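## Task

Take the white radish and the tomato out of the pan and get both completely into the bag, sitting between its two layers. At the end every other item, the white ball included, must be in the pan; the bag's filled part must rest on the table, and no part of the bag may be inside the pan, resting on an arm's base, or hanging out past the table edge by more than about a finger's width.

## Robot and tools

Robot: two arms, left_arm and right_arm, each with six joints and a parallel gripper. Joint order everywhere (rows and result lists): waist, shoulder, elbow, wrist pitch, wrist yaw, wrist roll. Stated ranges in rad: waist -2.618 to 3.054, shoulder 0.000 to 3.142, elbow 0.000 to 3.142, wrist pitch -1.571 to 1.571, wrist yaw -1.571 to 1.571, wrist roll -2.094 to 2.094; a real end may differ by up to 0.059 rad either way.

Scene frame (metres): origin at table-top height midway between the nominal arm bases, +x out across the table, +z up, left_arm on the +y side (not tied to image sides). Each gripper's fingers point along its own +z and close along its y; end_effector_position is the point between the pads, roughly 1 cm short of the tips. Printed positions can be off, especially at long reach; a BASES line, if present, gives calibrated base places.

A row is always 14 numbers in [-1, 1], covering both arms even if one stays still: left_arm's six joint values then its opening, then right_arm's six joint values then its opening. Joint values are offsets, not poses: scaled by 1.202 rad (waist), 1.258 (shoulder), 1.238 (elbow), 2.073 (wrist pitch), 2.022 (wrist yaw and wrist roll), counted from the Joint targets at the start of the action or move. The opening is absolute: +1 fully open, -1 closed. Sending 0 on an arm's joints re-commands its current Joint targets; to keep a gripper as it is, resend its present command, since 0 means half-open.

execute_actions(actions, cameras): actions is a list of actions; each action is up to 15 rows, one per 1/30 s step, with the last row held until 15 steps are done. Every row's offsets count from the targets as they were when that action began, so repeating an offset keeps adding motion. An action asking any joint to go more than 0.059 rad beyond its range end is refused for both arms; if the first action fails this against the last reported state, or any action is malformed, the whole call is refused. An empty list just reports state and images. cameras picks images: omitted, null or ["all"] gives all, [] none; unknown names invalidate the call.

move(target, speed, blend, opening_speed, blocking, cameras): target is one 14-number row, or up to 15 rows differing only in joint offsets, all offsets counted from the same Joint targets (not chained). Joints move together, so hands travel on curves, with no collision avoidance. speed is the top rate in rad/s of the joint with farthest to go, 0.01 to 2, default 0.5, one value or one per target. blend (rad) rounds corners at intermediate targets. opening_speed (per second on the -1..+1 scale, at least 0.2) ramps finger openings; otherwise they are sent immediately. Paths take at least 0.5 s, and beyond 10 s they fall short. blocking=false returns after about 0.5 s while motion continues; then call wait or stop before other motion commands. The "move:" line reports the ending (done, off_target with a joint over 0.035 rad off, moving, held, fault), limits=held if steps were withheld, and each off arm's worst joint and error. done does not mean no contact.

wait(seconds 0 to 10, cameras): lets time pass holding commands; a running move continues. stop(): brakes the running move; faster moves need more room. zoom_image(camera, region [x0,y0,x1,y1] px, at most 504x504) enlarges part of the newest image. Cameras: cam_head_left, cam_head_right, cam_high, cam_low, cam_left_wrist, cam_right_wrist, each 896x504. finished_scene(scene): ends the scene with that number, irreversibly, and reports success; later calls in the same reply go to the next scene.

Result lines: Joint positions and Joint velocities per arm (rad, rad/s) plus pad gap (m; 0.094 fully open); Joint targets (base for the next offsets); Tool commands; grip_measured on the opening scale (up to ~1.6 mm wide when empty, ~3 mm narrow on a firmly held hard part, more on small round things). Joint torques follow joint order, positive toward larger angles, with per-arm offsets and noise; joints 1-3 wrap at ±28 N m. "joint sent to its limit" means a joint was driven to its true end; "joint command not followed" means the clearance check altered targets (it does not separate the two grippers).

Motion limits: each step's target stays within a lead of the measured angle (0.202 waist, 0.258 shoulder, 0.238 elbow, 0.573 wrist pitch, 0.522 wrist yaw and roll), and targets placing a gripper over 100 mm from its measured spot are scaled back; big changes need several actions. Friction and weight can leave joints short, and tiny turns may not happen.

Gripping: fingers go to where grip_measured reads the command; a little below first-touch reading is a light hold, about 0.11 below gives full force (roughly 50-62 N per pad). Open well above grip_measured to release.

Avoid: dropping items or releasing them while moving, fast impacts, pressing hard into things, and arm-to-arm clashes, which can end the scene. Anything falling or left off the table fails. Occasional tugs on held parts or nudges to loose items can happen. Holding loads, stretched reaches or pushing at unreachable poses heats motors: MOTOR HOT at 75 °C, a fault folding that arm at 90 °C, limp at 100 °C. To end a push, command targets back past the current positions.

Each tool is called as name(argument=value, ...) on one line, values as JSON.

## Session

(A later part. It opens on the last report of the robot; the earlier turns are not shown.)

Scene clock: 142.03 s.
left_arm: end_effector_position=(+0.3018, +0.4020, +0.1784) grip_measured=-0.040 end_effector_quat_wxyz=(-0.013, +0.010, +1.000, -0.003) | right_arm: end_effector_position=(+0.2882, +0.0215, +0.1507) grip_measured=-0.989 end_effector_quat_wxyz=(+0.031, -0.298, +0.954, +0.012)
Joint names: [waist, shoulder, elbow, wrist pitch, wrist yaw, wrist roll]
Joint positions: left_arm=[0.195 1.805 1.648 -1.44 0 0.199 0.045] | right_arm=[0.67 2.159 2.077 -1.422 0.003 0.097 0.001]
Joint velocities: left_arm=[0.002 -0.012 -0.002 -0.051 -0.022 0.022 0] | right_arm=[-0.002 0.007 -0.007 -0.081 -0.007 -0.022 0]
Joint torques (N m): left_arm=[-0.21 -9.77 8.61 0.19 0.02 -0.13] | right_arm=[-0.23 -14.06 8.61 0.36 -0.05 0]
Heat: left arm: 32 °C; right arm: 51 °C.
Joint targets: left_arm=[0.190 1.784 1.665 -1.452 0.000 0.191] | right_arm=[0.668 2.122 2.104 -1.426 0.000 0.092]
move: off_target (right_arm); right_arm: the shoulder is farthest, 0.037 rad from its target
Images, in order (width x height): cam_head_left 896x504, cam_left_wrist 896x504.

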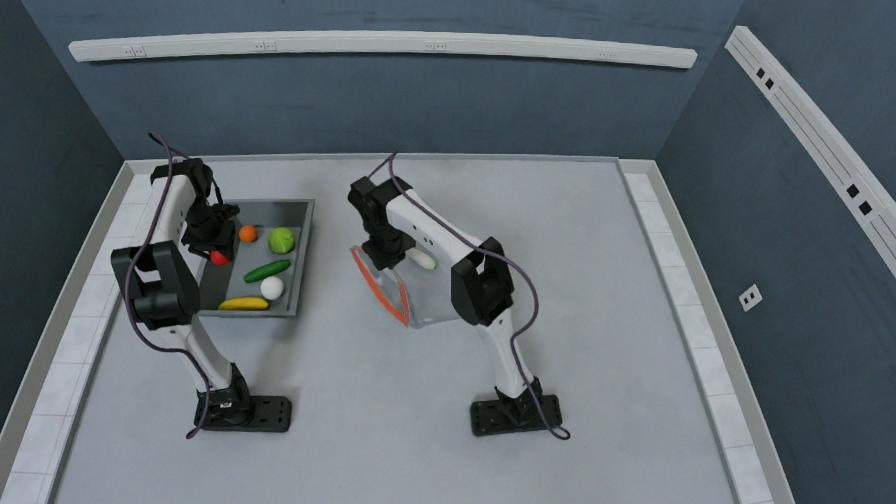

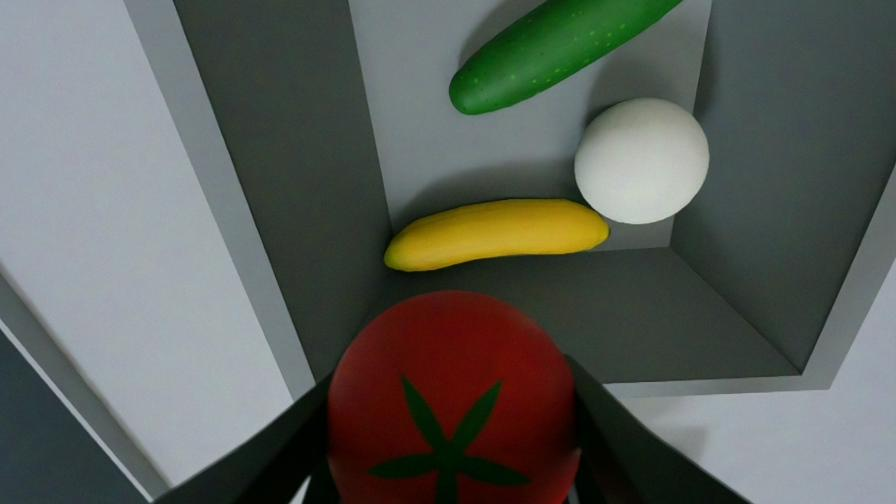

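move(target=[-0.8827, -0.5236, -0.7750, 0.6136, 0, 0.6825, -0.2, 0, 0, 0, 0, 0, 0, -1], speed=0.9, cameras=["cam_left_wrist", "cam_right_wrist", "cam_head_left"])

Scene clock: 145.00 s.
left_arm: end_effector_position=(+0.2096, +0.0664, +0.1997) grip_measured=-0.040 end_effector_quat_wxyz=(+0.435, +0.833, +0.304, +0.154) | right_arm: end_effector_position=(+0.2882, +0.0215, +0.1507) grip_measured=-0.989 end_effector_quat_wxyz=(+0.031, -0.298, +0.954, +0.012)
Joint names: [waist, shoulder, elbow, wrist pitch, wrist yaw, wrist roll]
Joint positions: left_arm=[-0.866 1.141 0.718 -0.188 0 1.561 0.045] | right_arm=[0.67 2.159 2.077 -1.422 0.003 0.097 0.001]
Joint velocities: left_arm=[-0.007 0.007 0.002 0.007 -0.022 0.007 -0.001] | right_arm=[0.002 -0.027 0.007 0.037 -0.007 -0.081 0.001]
Joint torques (N m): left_arm=[-0.23 -4.74 7.21 2.23 0.05 -0.02] | right_arm=[-0.23 -14.09 8.61 0.37 -0.05 0]
Heat: left arm: 32 °C; right arm: 51 °C.
Joint targets: left_arm=[-0.871 1.126 0.706 -0.181 0.000 1.571] | right_arm=[0.668 2.122 2.104 -1.426 0.000 0.092]
move: off_target (right_arm); right_arm: the shoulder is farthest, 0.037 rad from its target
Images, in order (width x height): cam_head_left 896x504, cam_left_wrist 896x504, cam_right_wrist 896x504.

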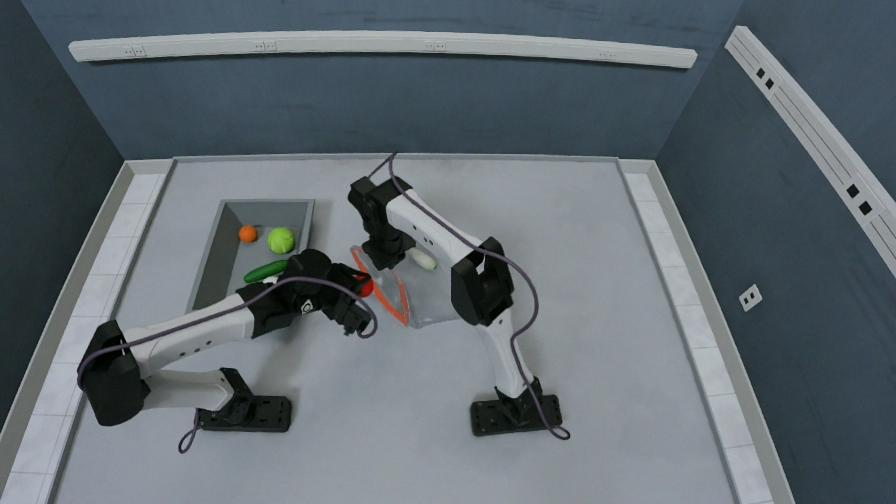

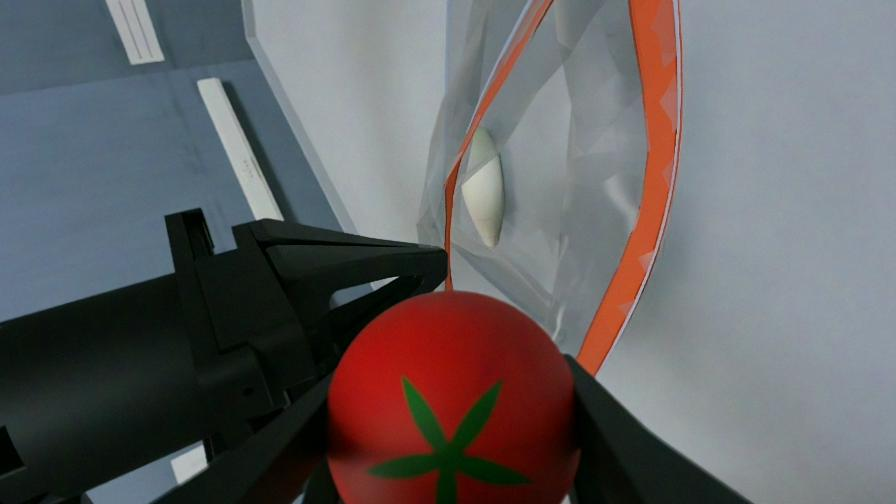

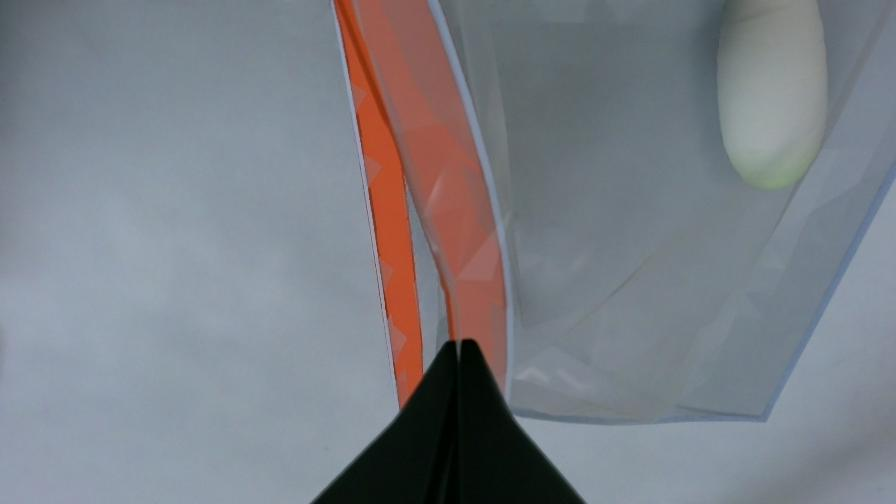

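move(target=[[0, 0.0769, -0.1590, 0.1421, 0, 0, -0.2, 0, 0, 0, 0, 0, 0, -1],[0.0591, 0.3651, -0.1525, 0.3131, 0, 0, -0.2, 0, 0, 0, 0, 0, 0, -1]], speed=[0.6, 0.4], blend=0.05, cameras=["cam_left_wrist", "cam_right_wrist"])

Scene clock: 147.70 s.
left_arm: end_effector_position=(+0.2521, +0.0524, +0.0897) grip_measured=-0.040 end_effector_quat_wxyz=(+0.438, +0.820, +0.327, +0.170) | right_arm: end_effector_position=(+0.2882, +0.0215, +0.1507) grip_measured=-0.989 end_effector_quat_wxyz=(+0.031, -0.298, +0.954, +0.012)
Joint names: [waist, shoulder, elbow, wrist pitch, wrist yaw, wrist roll]
Joint positions: left_arm=[-0.806 1.574 0.52 0.461 0 1.562 0.045] | right_arm=[0.67 2.159 2.077 -1.422 0.003 0.097 0.001]
Joint velocities: left_arm=[0.002 -0.002 -0.012 -0.007 -0.125 -0.095 0] | right_arm=[-0.022 -0.007 -0.017 -0.007 -0.037 -0.037 0]
Joint torques (N m): left_arm=[0.65 -4.9 6.15 2.22 0.04 -0.01] | right_arm=[-0.23 -14.09 8.58 0.36 -0.05 0]
Heat: left arm: 32 °C; right arm: 51 °C.
Joint targets: left_arm=[-0.800 1.585 0.517 0.468 0.000 1.570] | right_arm=[0.668 2.122 2.104 -1.426 0.000 0.092]
move: off_target (right_arm); right_arm: the shoulder is farthest, 0.037 rad from its target
Images, in order (width x height): cam_left_wrist 896x504, cam_right_wrist 896x504.

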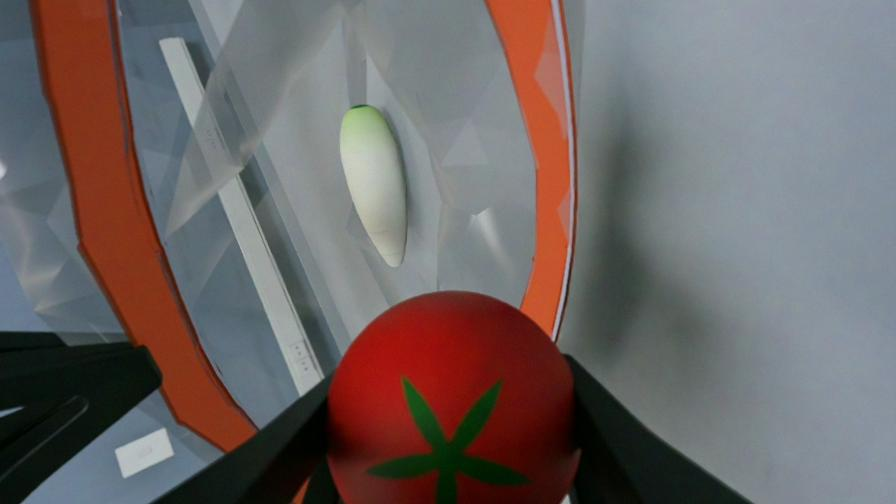

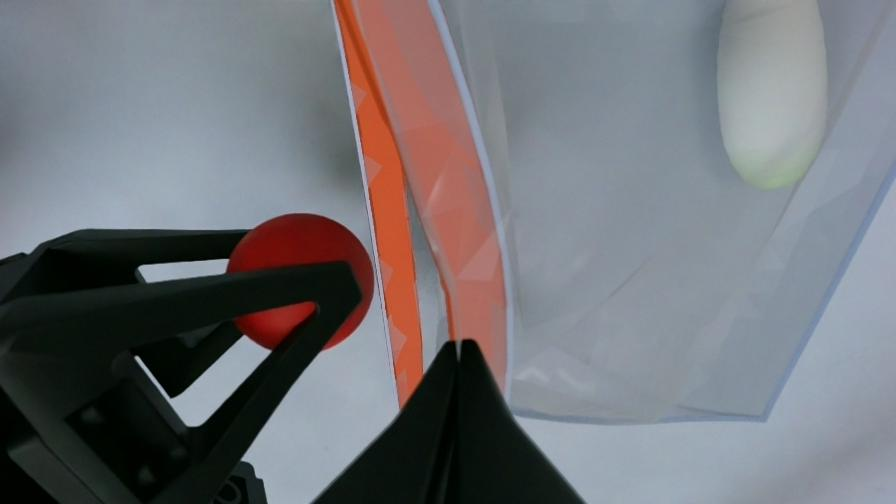

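move(target=[0, 0.4568, 0.0133, 0.4139, 0, 0, -0.2, 0, 0, 0, 0, 0, 0, -1], speed=0.3, cameras=["cam_left_wrist", "cam_right_wrist"])

Scene clock: 151.67 s.
left_arm: end_effector_position=(+0.2840, +0.0181, +0.0470) grip_measured=-0.040 end_effector_quat_wxyz=(+0.552, +0.749, +0.298, +0.214) | right_arm: end_effector_position=(+0.2882, +0.0215, +0.1507) grip_measured=-0.989 end_effector_quat_wxyz=(+0.031, -0.298, +0.954, +0.012)
Joint names: [waist, shoulder, elbow, wrist pitch, wrist yaw, wrist roll]
Joint positions: left_arm=[-0.806 2.144 0.52 1.319 0 1.562 0.045] | right_arm=[0.67 2.159 2.077 -1.422 0.003 0.097 0.001]
Joint velocities: left_arm=[-0.017 0.017 0.002 0.007 0.051 0.066 -0.003] | right_arm=[0.012 -0.002 -0.007 0.007 -0.007 0.022 -0.001]
Joint torques (N m): left_arm=[0.68 -6.69 4.6 2.46 0.02 -0.03] | right_arm=[-0.23 -14.09 8.61 0.36 -0.05 0]
Heat: left arm: 32 °C; right arm: 51 °C.
Joint targets: left_arm=[-0.800 2.160 0.533 1.327 0.000 1.571] | right_arm=[0.668 2.122 2.104 -1.426 0.000 0.092]
move: off_target (right_arm); right_arm: the shoulder is farthest, 0.037 rad from its target
Images, in order (width x height): cam_left_wrist 896x504, cam_right_wrist 896x504.

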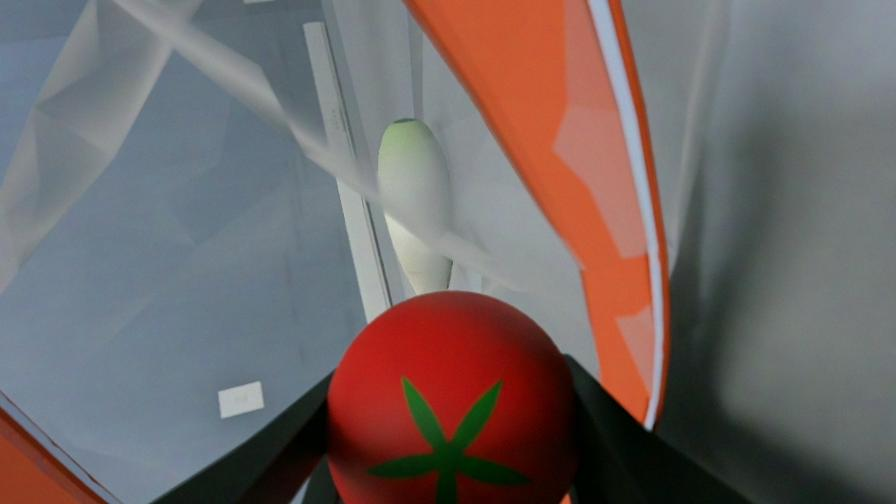

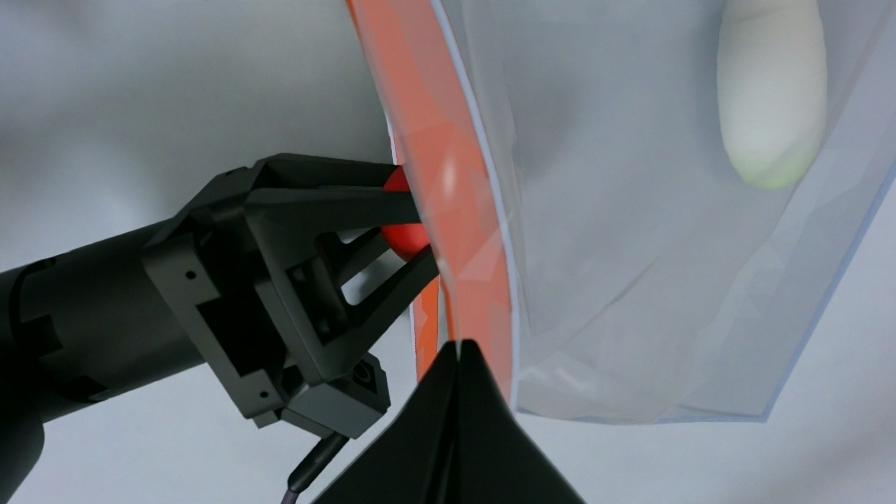

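move(target=[[0, -0.0507, -0.0042, -0.0283, 0, 0, -0.2, 0, 0, 0, 0, 0, 0, -1],[0, 0.0449, 0.1363, -0.0300, 0, 0, -0.2, 0, 0, 0, 0, 0, 0, -1]], speed=[0.15, 0.15], blend=0.01, cameras=["cam_left_wrist", "cam_right_wrist"])

Scene clock: 154.77 s.
left_arm: end_effector_position=(+0.3142, -0.0143, +0.0637) grip_measured=-0.040 end_effector_quat_wxyz=(+0.579, +0.728, +0.290, +0.225) | right_arm: end_effector_position=(+0.2882, +0.0215, +0.1507) grip_measured=-0.989 end_effector_quat_wxyz=(+0.031, -0.298, +0.954, +0.012)
Joint names: [waist, shoulder, elbow, wrist pitch, wrist yaw, wrist roll]
Joint positions: left_arm=[-0.806 2.197 0.688 1.279 0 1.562 0.045] | right_arm=[0.67 2.159 2.077 -1.422 0.003 0.097 0.001]
Joint velocities: left_arm=[-0.012 -0.007 -0.002 0.007 0.066 0.037 0] | right_arm=[-0.012 0.007 -0.012 -0.037 -0.081 -0.051 0]
Joint torques (N m): left_arm=[0.69 -7.47 5.52 2.26 0.02 -0.02] | right_arm=[-0.21 -14.08 8.59 0.36 -0.05 0]
Heat: left arm: 32 °C; right arm: 52 °C.
Joint targets: left_arm=[-0.800 2.216 0.702 1.264 0.000 1.571] | right_arm=[0.668 2.122 2.104 -1.426 0.000 0.092]
move: off_target (right_arm); right_arm: the shoulder is farthest, 0.037 rad from its target
Images, in order (width x height): cam_left_wrist 896x504, cam_right_wrist 896x504.

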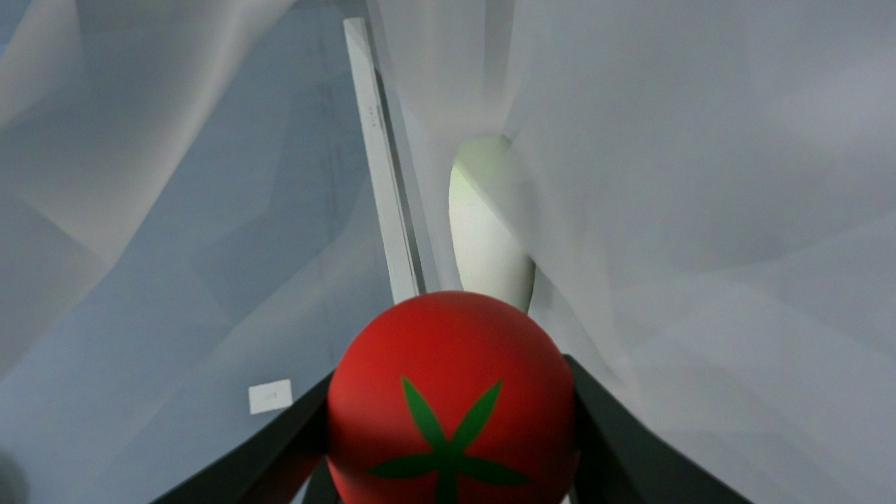

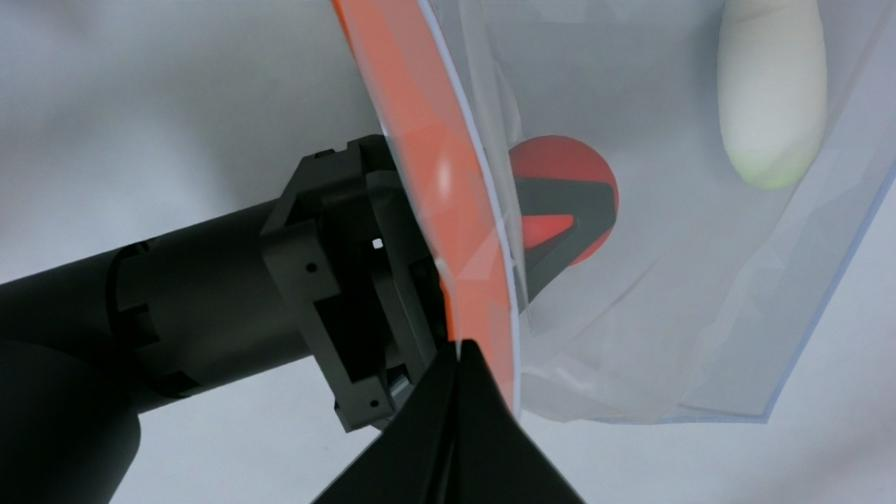

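move(target=[0, 0.0787, 0.0129, 0.0400, 0, 0, -0.2, 0, 0, 0, 0, 0, 0, -1], speed=0.12, cameras=["cam_left_wrist", "cam_right_wrist"])

Scene clock: 156.90 s.
left_arm: end_effector_position=(+0.3138, -0.0140, +0.0381) grip_measured=-0.040 end_effector_quat_wxyz=(+0.573, +0.733, +0.292, +0.223) | right_arm: end_effector_position=(+0.2882, +0.0215, +0.1507) grip_measured=-0.989 end_effector_quat_wxyz=(+0.031, -0.298, +0.954, +0.011)
Joint names: [waist, shoulder, elbow, wrist pitch, wrist yaw, wrist roll]
Joint positions: left_arm=[-0.806 2.294 0.705 1.342 0 1.562 0.045] | right_arm=[0.67 2.159 2.077 -1.423 0.003 0.097 0.001]
Joint velocities: left_arm=[-0.007 0.002 -0.002 0.037 0.051 -0.051 0.001] | right_arm=[-0.007 0.002 0.007 -0.051 -0.051 -0.081 0]
Joint torques (N m): left_arm=[0.66 -7.65 4.88 2.48 0.03 -0.03] | right_arm=[-0.23 -14.08 8.59 0.36 -0.05 0]
Heat: left arm: 32 °C; right arm: 52 °C.
Joint targets: left_arm=[-0.800 2.315 0.718 1.347 0.000 1.571] | right_arm=[0.668 2.122 2.104 -1.426 0.000 0.092]
move: off_target (right_arm); right_arm: the shoulder is farthest, 0.037 rad from its target
Images, in order (width x height): cam_left_wrist 896x504, cam_right_wrist 896x504.

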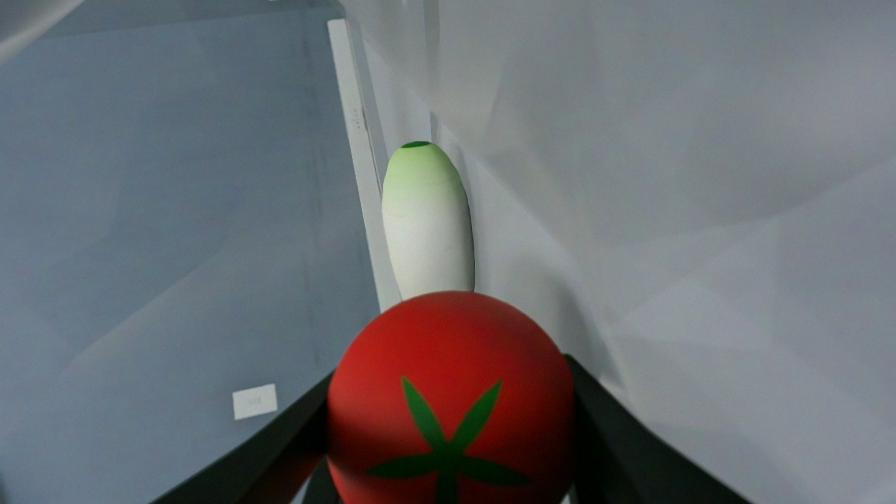

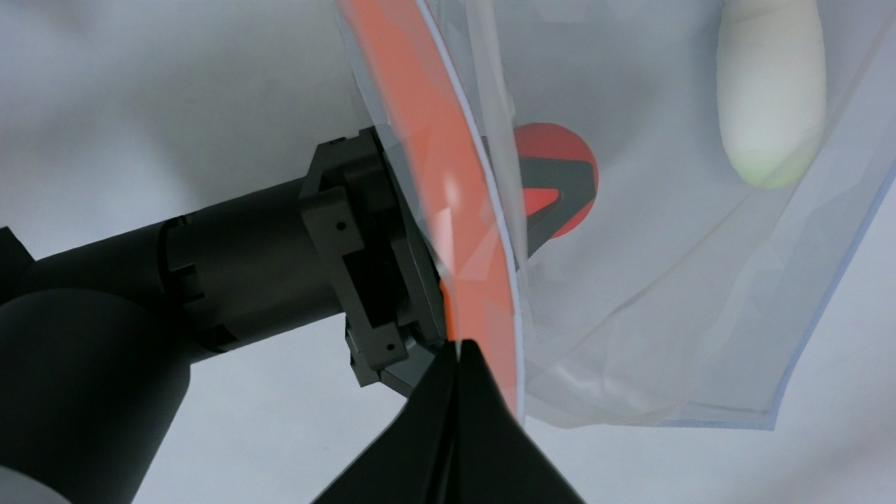

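move(target=[0, 0, 0, 0, 0, 0, 0.28, 0, 0, 0, 0, 0, 0, -1], opening_speed=0.25, cameras=["cam_left_wrist", "cam_right_wrist"])

Scene clock: 159.47 s.
left_arm: end_effector_position=(+0.3156, -0.0159, +0.0458) grip_measured=+0.278 end_effector_quat_wxyz=(+0.584, +0.724, +0.288, +0.227) | right_arm: end_effector_position=(+0.2882, +0.0215, +0.1507) grip_measured=-0.989 end_effector_quat_wxyz=(+0.031, -0.298, +0.954, +0.011)
Joint names: [waist, shoulder, elbow, wrist pitch, wrist yaw, wrist roll]
Joint positions: left_arm=[-0.806 2.294 0.708 1.37 0 1.562 0.06] | right_arm=[0.67 2.159 2.077 -1.423 0.003 0.097 0.001]
Joint velocities: left_arm=[-0.027 -0.002 -0.007 -0.007 -0.051 -0.051 0] | right_arm=[-0.002 -0.002 -0.002 0.037 -0.022 -0.066 -0.001]
Joint torques (N m): left_arm=[0.69 -7.66 4.52 2.17 0.03 -0.02] | right_arm=[-0.23 -14.06 8.59 0.36 -0.05 -0.01]
Heat: left arm: 33 °C; right arm: 52 °C.
Joint targets: left_arm=[-0.800 2.315 0.718 1.347 0.000 1.571] | right_arm=[0.668 2.122 2.104 -1.426 0.000 0.092]
move: off_target (right_arm); right_arm: the shoulder is farthest, 0.037 rad from its target
Images, in order (width x height): cam_left_wrist 896x504, cam_right_wrist 896x504.

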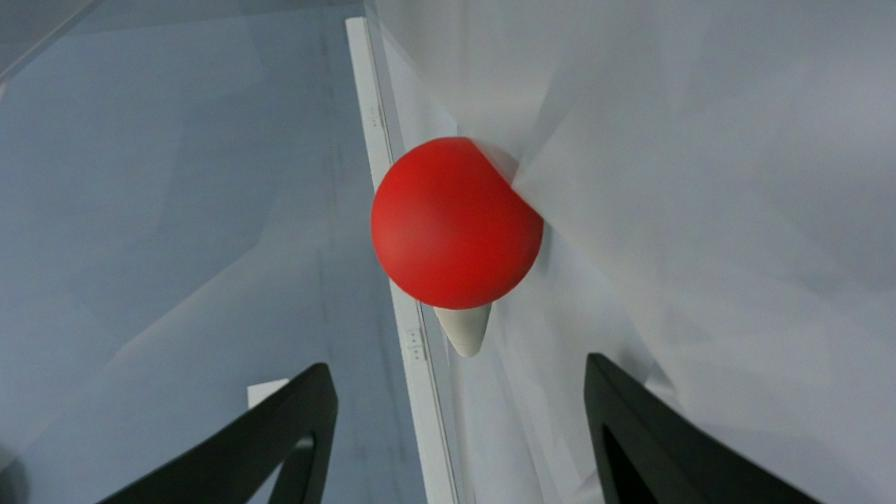

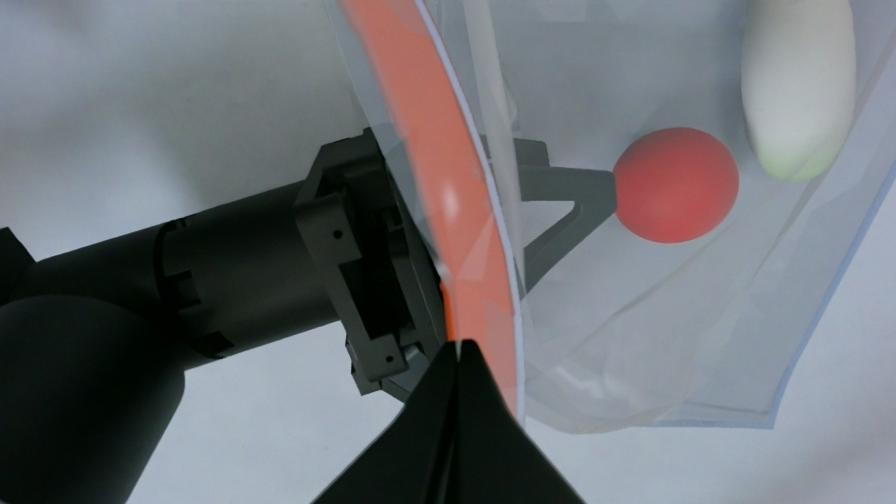

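move(target=[[0, -0.0427, -0.0083, -0.0209, 0, 0, 0.2, 0, 0, 0, 0, 0, 0, -1],[0, -0.1233, -0.1489, -0.0100, 0, 0, 0.2, 0, 0, 0, 0, 0, 0, -1],[0, -0.5800, -0.1622, -0.4240, 0, 0, 0.2, 0, 0, 0, 0, 0, 0, -1],[-0.0591, -0.8683, -0.1687, -0.5950, 0, 0, 0.2, 0, 0, 0, 0, 0, 0, -1],[-0.0591, -0.9457, -0.0101, -0.7366, 0, 0, 0.2, 0, 0, 0, 0, 0, 0, -1]], speed=[0.15, 0.25, 0.5, 0.7, 0.7], blend=[0.0, 0.01, 0.03, 0.05, 0], cameras=["cam_left_wrist", "cam_right_wrist", "cam_head_left"])

Scene clock: 164.77 s.
left_arm: end_effector_position=(+0.2083, +0.0682, +0.1950) grip_measured=+0.201 end_effector_quat_wxyz=(+0.438, +0.832, +0.303, +0.155) | right_arm: end_effector_position=(+0.2882, +0.0215, +0.1507) grip_measured=-0.989 end_effector_quat_wxyz=(+0.031, -0.298, +0.954, +0.011)
Joint names: [waist, shoulder, elbow, wrist pitch, wrist yaw, wrist roll]
Joint positions: left_arm=[-0.865 1.132 0.69 -0.162 0 1.562 0.056] | right_arm=[0.67 2.159 2.077 -1.423 0.003 0.097 0.001]
Joint velocities: left_arm=[0.007 -0.007 -0.002 -0.066 0.022 0.022 0] | right_arm=[-0.002 0.002 -0.012 -0.095 0.022 -0.066 0.001]
Joint torques (N m): left_arm=[-0.24 -4.04 9.96 1.95 0.04 -0.01] | right_arm=[-0.25 -14.09 8.59 0.37 -0.05 0]
Heat: left arm: 33 °C; right arm: 52 °C.
Joint targets: left_arm=[-0.871 1.125 0.706 -0.180 0.000 1.570] | right_arm=[0.668 2.122 2.104 -1.426 0.000 0.092]
move: off_target (right_arm); right_arm: the shoulder is farthest, 0.037 rad from its target
Images, in order (width x height): cam_head_left 896x504, cam_left_wrist 896x504, cam_right_wrist 896x504.

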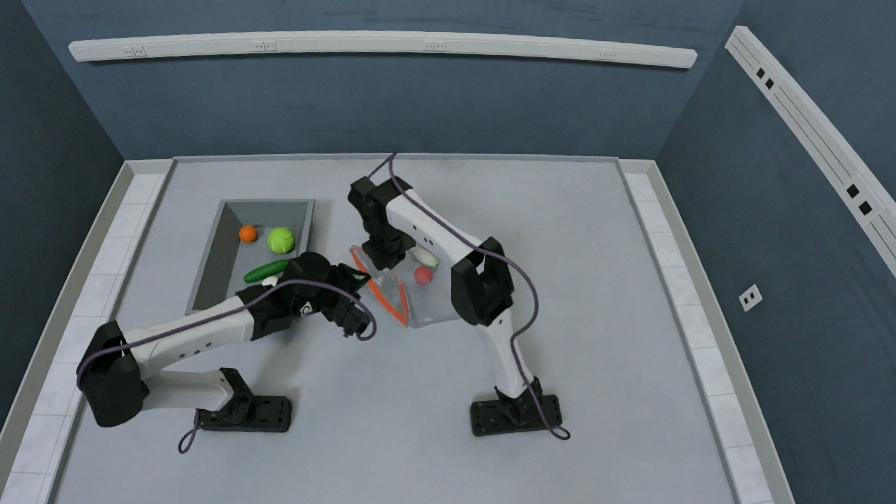

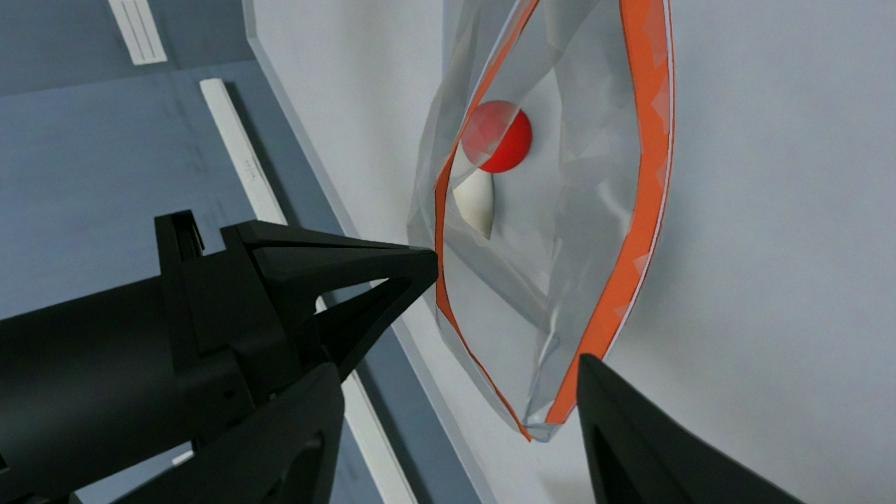

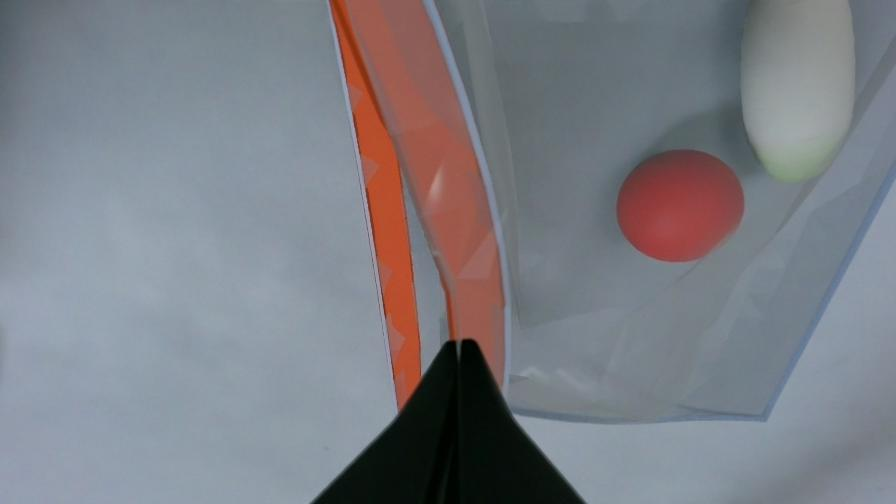

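move(target=[0.7, 0, 0, 0, 0, 0, 0.2, 0.0578, 0.0620, -0.3061, 0.2055, 0, 0.0334, -1], speed=0.4, cameras=["cam_right_wrist", "cam_head_left"])

Scene clock: 168.73 s.
left_arm: end_effector_position=(+0.3376, +0.3261, +0.1949) grip_measured=+0.201 end_effector_quat_wxyz=(+0.337, +0.639, +0.613, +0.319) | right_arm: end_effector_position=(+0.2785, +0.0486, +0.0526) grip_measured=-0.989 end_effector_quat_wxyz=(+0.045, -0.300, +0.953, +0.020)
Joint names: [waist, shoulder, elbow, wrist pitch, wrist yaw, wrist roll]
Joint positions: left_arm=[-0.034 1.132 0.69 -0.163 -0.001 1.562 0.056] | right_arm=[0.731 2.186 1.728 -1.014 0.003 0.154 0.001]
Joint velocities: left_arm=[0.017 0.002 -0.007 0.081 -0.007 -0.022 0] | right_arm=[0.002 0.007 -0.007 -0.007 0.037 -0.022 0]
Joint torques (N m): left_arm=[0.59 -3.99 9.98 1.96 0.04 -0.02] | right_arm=[0.55 -9.84 5.82 0.59 -0.05 0.09]
Heat: left arm: 33 °C; right arm: 52 °C.
Joint targets: left_arm=[-0.029 1.125 0.706 -0.180 0.000 1.570] | right_arm=[0.737 2.200 1.725 -1.001 0.000 0.160]
move: done
Images, in order (width x height): cam_head_left 896x504, cam_right_wrist 896x504.

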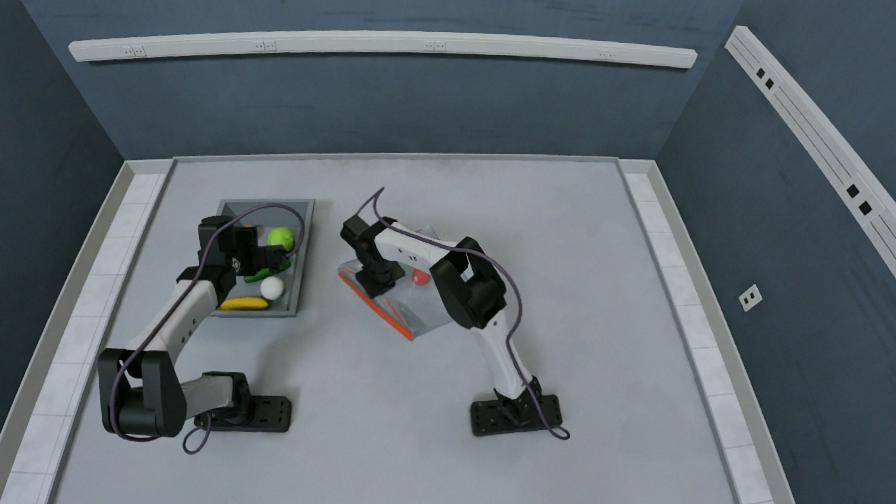

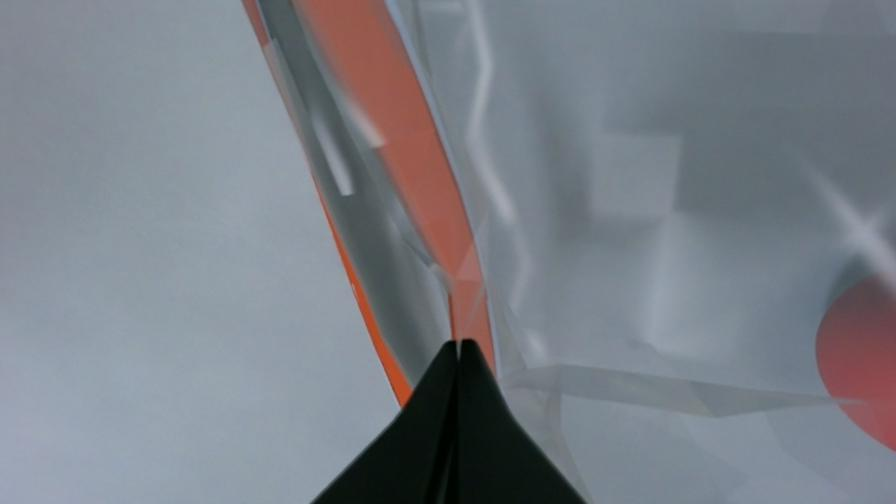

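move(target=[0, 0, 0, 0, 0, 0, 0.2, 0.0191, 0.0556, -0.0048, 0.0125, 0, 0.0114, -1], speed=0.12, cameras=["cam_right_wrist"])

move(target=[0, 0, 0, 0, 0, 0, 0.2, 0, 0, 0, 0, 0, 0, 0.0], opening_speed=0.5, cameras=["cam_right_wrist"])

Scene clock: 170.30 s.
left_arm: end_effector_position=(+0.3376, +0.3261, +0.1948) grip_measured=+0.201 end_effector_quat_wxyz=(+0.337, +0.639, +0.614, +0.319) | right_arm: end_effector_position=(+0.2700, +0.0547, +0.0229) grip_measured=-0.989 end_effector_quat_wxyz=(+0.024, -0.301, +0.953, +0.010)
Joint names: [waist, shoulder, elbow, wrist pitch, wrist yaw, wrist roll]
Joint positions: left_arm=[-0.034 1.132 0.69 -0.163 -0.001 1.562 0.056] | right_arm=[0.755 2.255 1.722 -0.987 0.003 0.177 0.001]
Joint velocities: left_arm=[0.022 -0.017 0.002 -0.037 -0.022 -0.037 0.001] | right_arm=[-0.002 -0.007 -0.007 -0.051 -0.022 0.037 0]
Joint torques (N m): left_arm=[0.57 -3.97 9.95 1.97 0.05 -0.01] | right_arm=[0.58 -9.96 5.57 0.51 -0.05 0.06]
Heat: left arm: 33 °C; right arm: 52 °C.
Joint targets: left_arm=[-0.029 1.125 0.706 -0.180 0.000 1.570] | right_arm=[0.760 2.270 1.719 -0.974 0.000 0.183]
move: done
Images, in order (width x height): cam_right_wrist 896x504.

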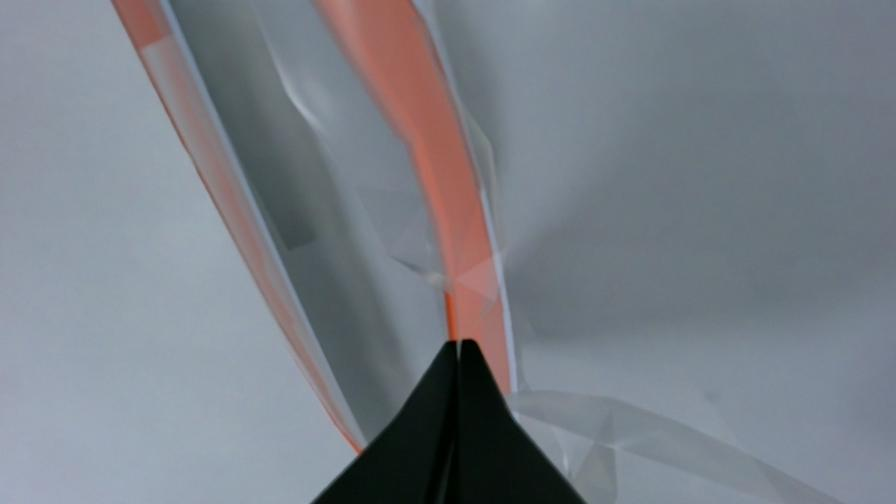

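Scene clock: 172.50 s.
left_arm: end_effector_position=(+0.3376, +0.3261, +0.1948) grip_measured=+0.201 end_effector_quat_wxyz=(+0.337, +0.639, +0.614, +0.319) | right_arm: end_effector_position=(+0.2702, +0.0549, +0.0229) grip_measured=-0.001 end_effector_quat_wxyz=(+0.024, -0.300, +0.954, +0.011)
Joint names: [waist, shoulder, elbow, wrist pitch, wrist yaw, wrist roll]
Joint positions: left_arm=[-0.034 1.132 0.69 -0.163 -0.001 1.562 0.056] | right_arm=[0.755 2.255 1.722 -0.986 0.003 0.178 0.047]
Joint velocities: left_arm=[0.007 -0.007 -0.007 -0.125 0.051 0.022 0] | right_arm=[-0.007 0.007 -0.002 0.007 -0.007 -0.007 -0.002]
Joint torques (N m): left_arm=[0.55 -4.04 9.96 1.96 0.05 -0.02] | right_arm=[0.57 -10.04 5.57 0.49 -0.04 0.1]
Heat: left arm: 33 °C; right arm: 52 °C.
Joint targets: left_arm=[-0.029 1.125 0.706 -0.180 0.000 1.570] | right_arm=[0.760 2.270 1.719 -0.974 0.000 0.183]
move: done
Images, in order (width x height): cam_right_wrist 896x504.

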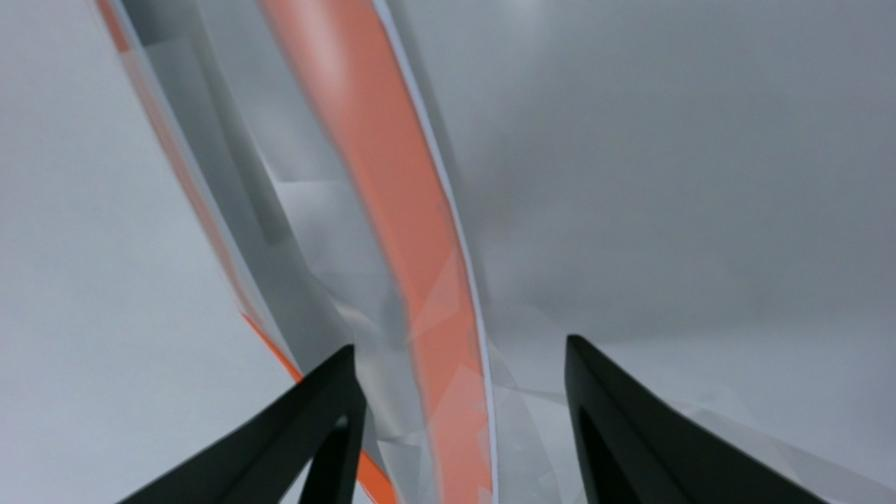

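move(target=[0, 0, 0, 0, 0, 0, 0.2, 0, -0.1176, 0.3110, -0.2180, 0, 0, 0.15], speed=0.2, opening_speed=0.5, cameras=["cam_right_wrist", "cam_head_left", "cam_low"])

Scene clock: 175.93 s.
left_arm: end_effector_position=(+0.3376, +0.3261, +0.1948) grip_measured=+0.201 end_effector_quat_wxyz=(+0.337, +0.639, +0.614, +0.319) | right_arm: end_effector_position=(+0.2642, +0.0489, +0.1452) grip_measured=+0.149 end_effector_quat_wxyz=(+0.025, -0.300, +0.954, +0.011)
Joint names: [waist, shoulder, elbow, wrist pitch, wrist yaw, wrist roll]
Joint positions: left_arm=[-0.034 1.132 0.69 -0.163 -0.001 1.562 0.056] | right_arm=[0.755 2.173 2.079 -1.421 0.003 0.178 0.054]
Joint velocities: left_arm=[-0.002 -0.017 -0.022 0.051 0.037 -0.051 -0.001] | right_arm=[0.012 0.017 0.012 -0.037 -0.007 -0.007 0]
Joint torques (N m): left_arm=[0.55 -4 10 1.97 0.05 -0.01] | right_arm=[0.55 -15.41 8.42 0.39 -0.05 0.1]
Heat: left arm: 33 °C; right arm: 53 °C.
Joint targets: left_arm=[-0.029 1.125 0.706 -0.180 0.000 1.570] | right_arm=[0.760 2.122 2.104 -1.426 0.000 0.183]
move: off_target (right_arm); right_arm: the shoulder is farthest, 0.051 rad from its target
Images, in order (width x height): cam_head_left 896x504, cam_low 896x504, cam_right_wrist 896x504.

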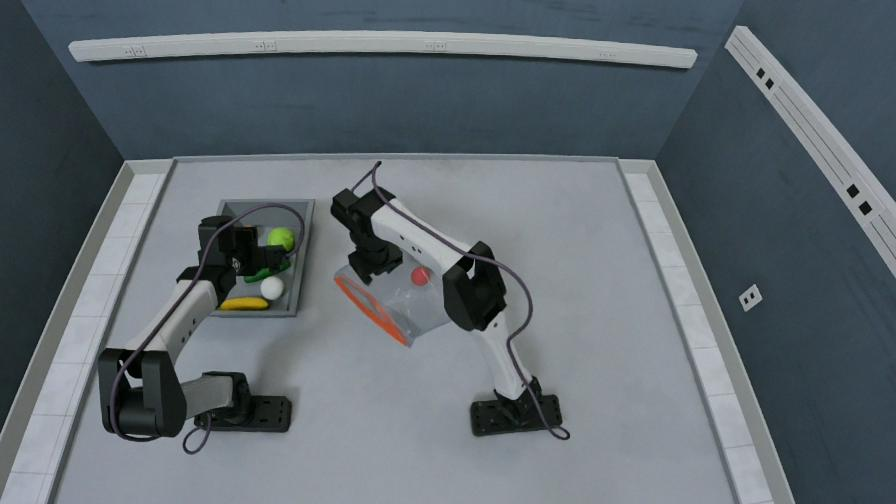

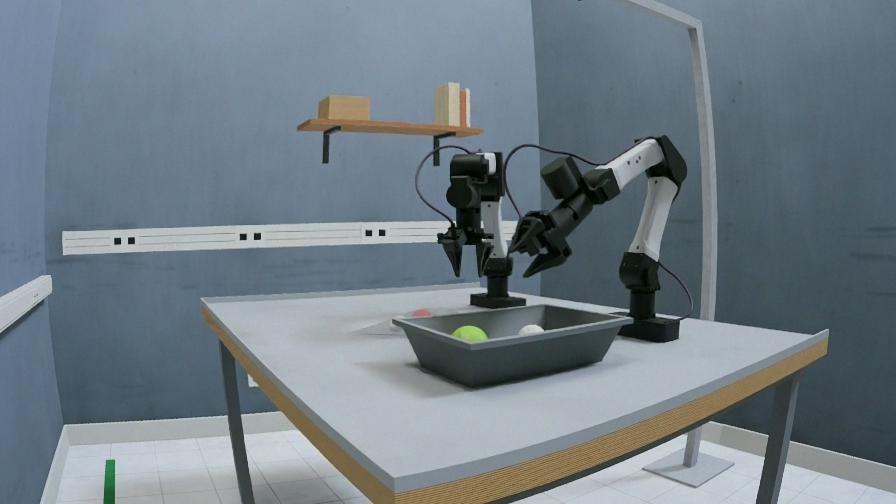

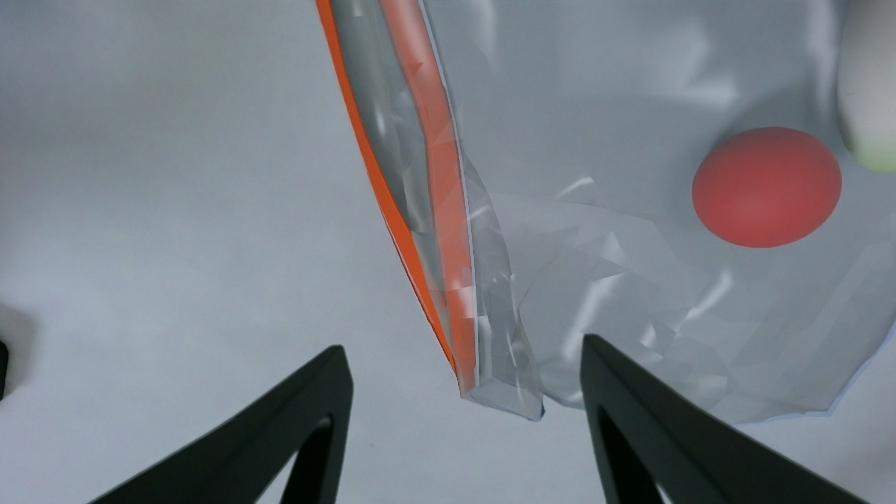

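zoom_image(camera="cam_head_left", region=[180, 180, 500, 360])

Scaled by 1.575 from the camera's 896x504 image, which has a finer 1280x720 frame.

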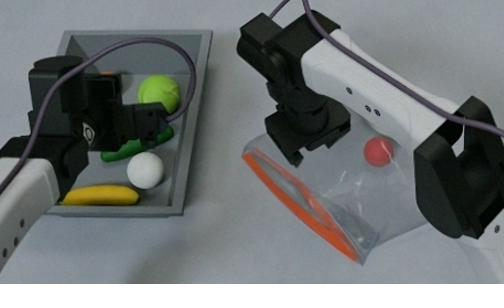

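finished_scene(scene=1)

The scene is finished: the task was done.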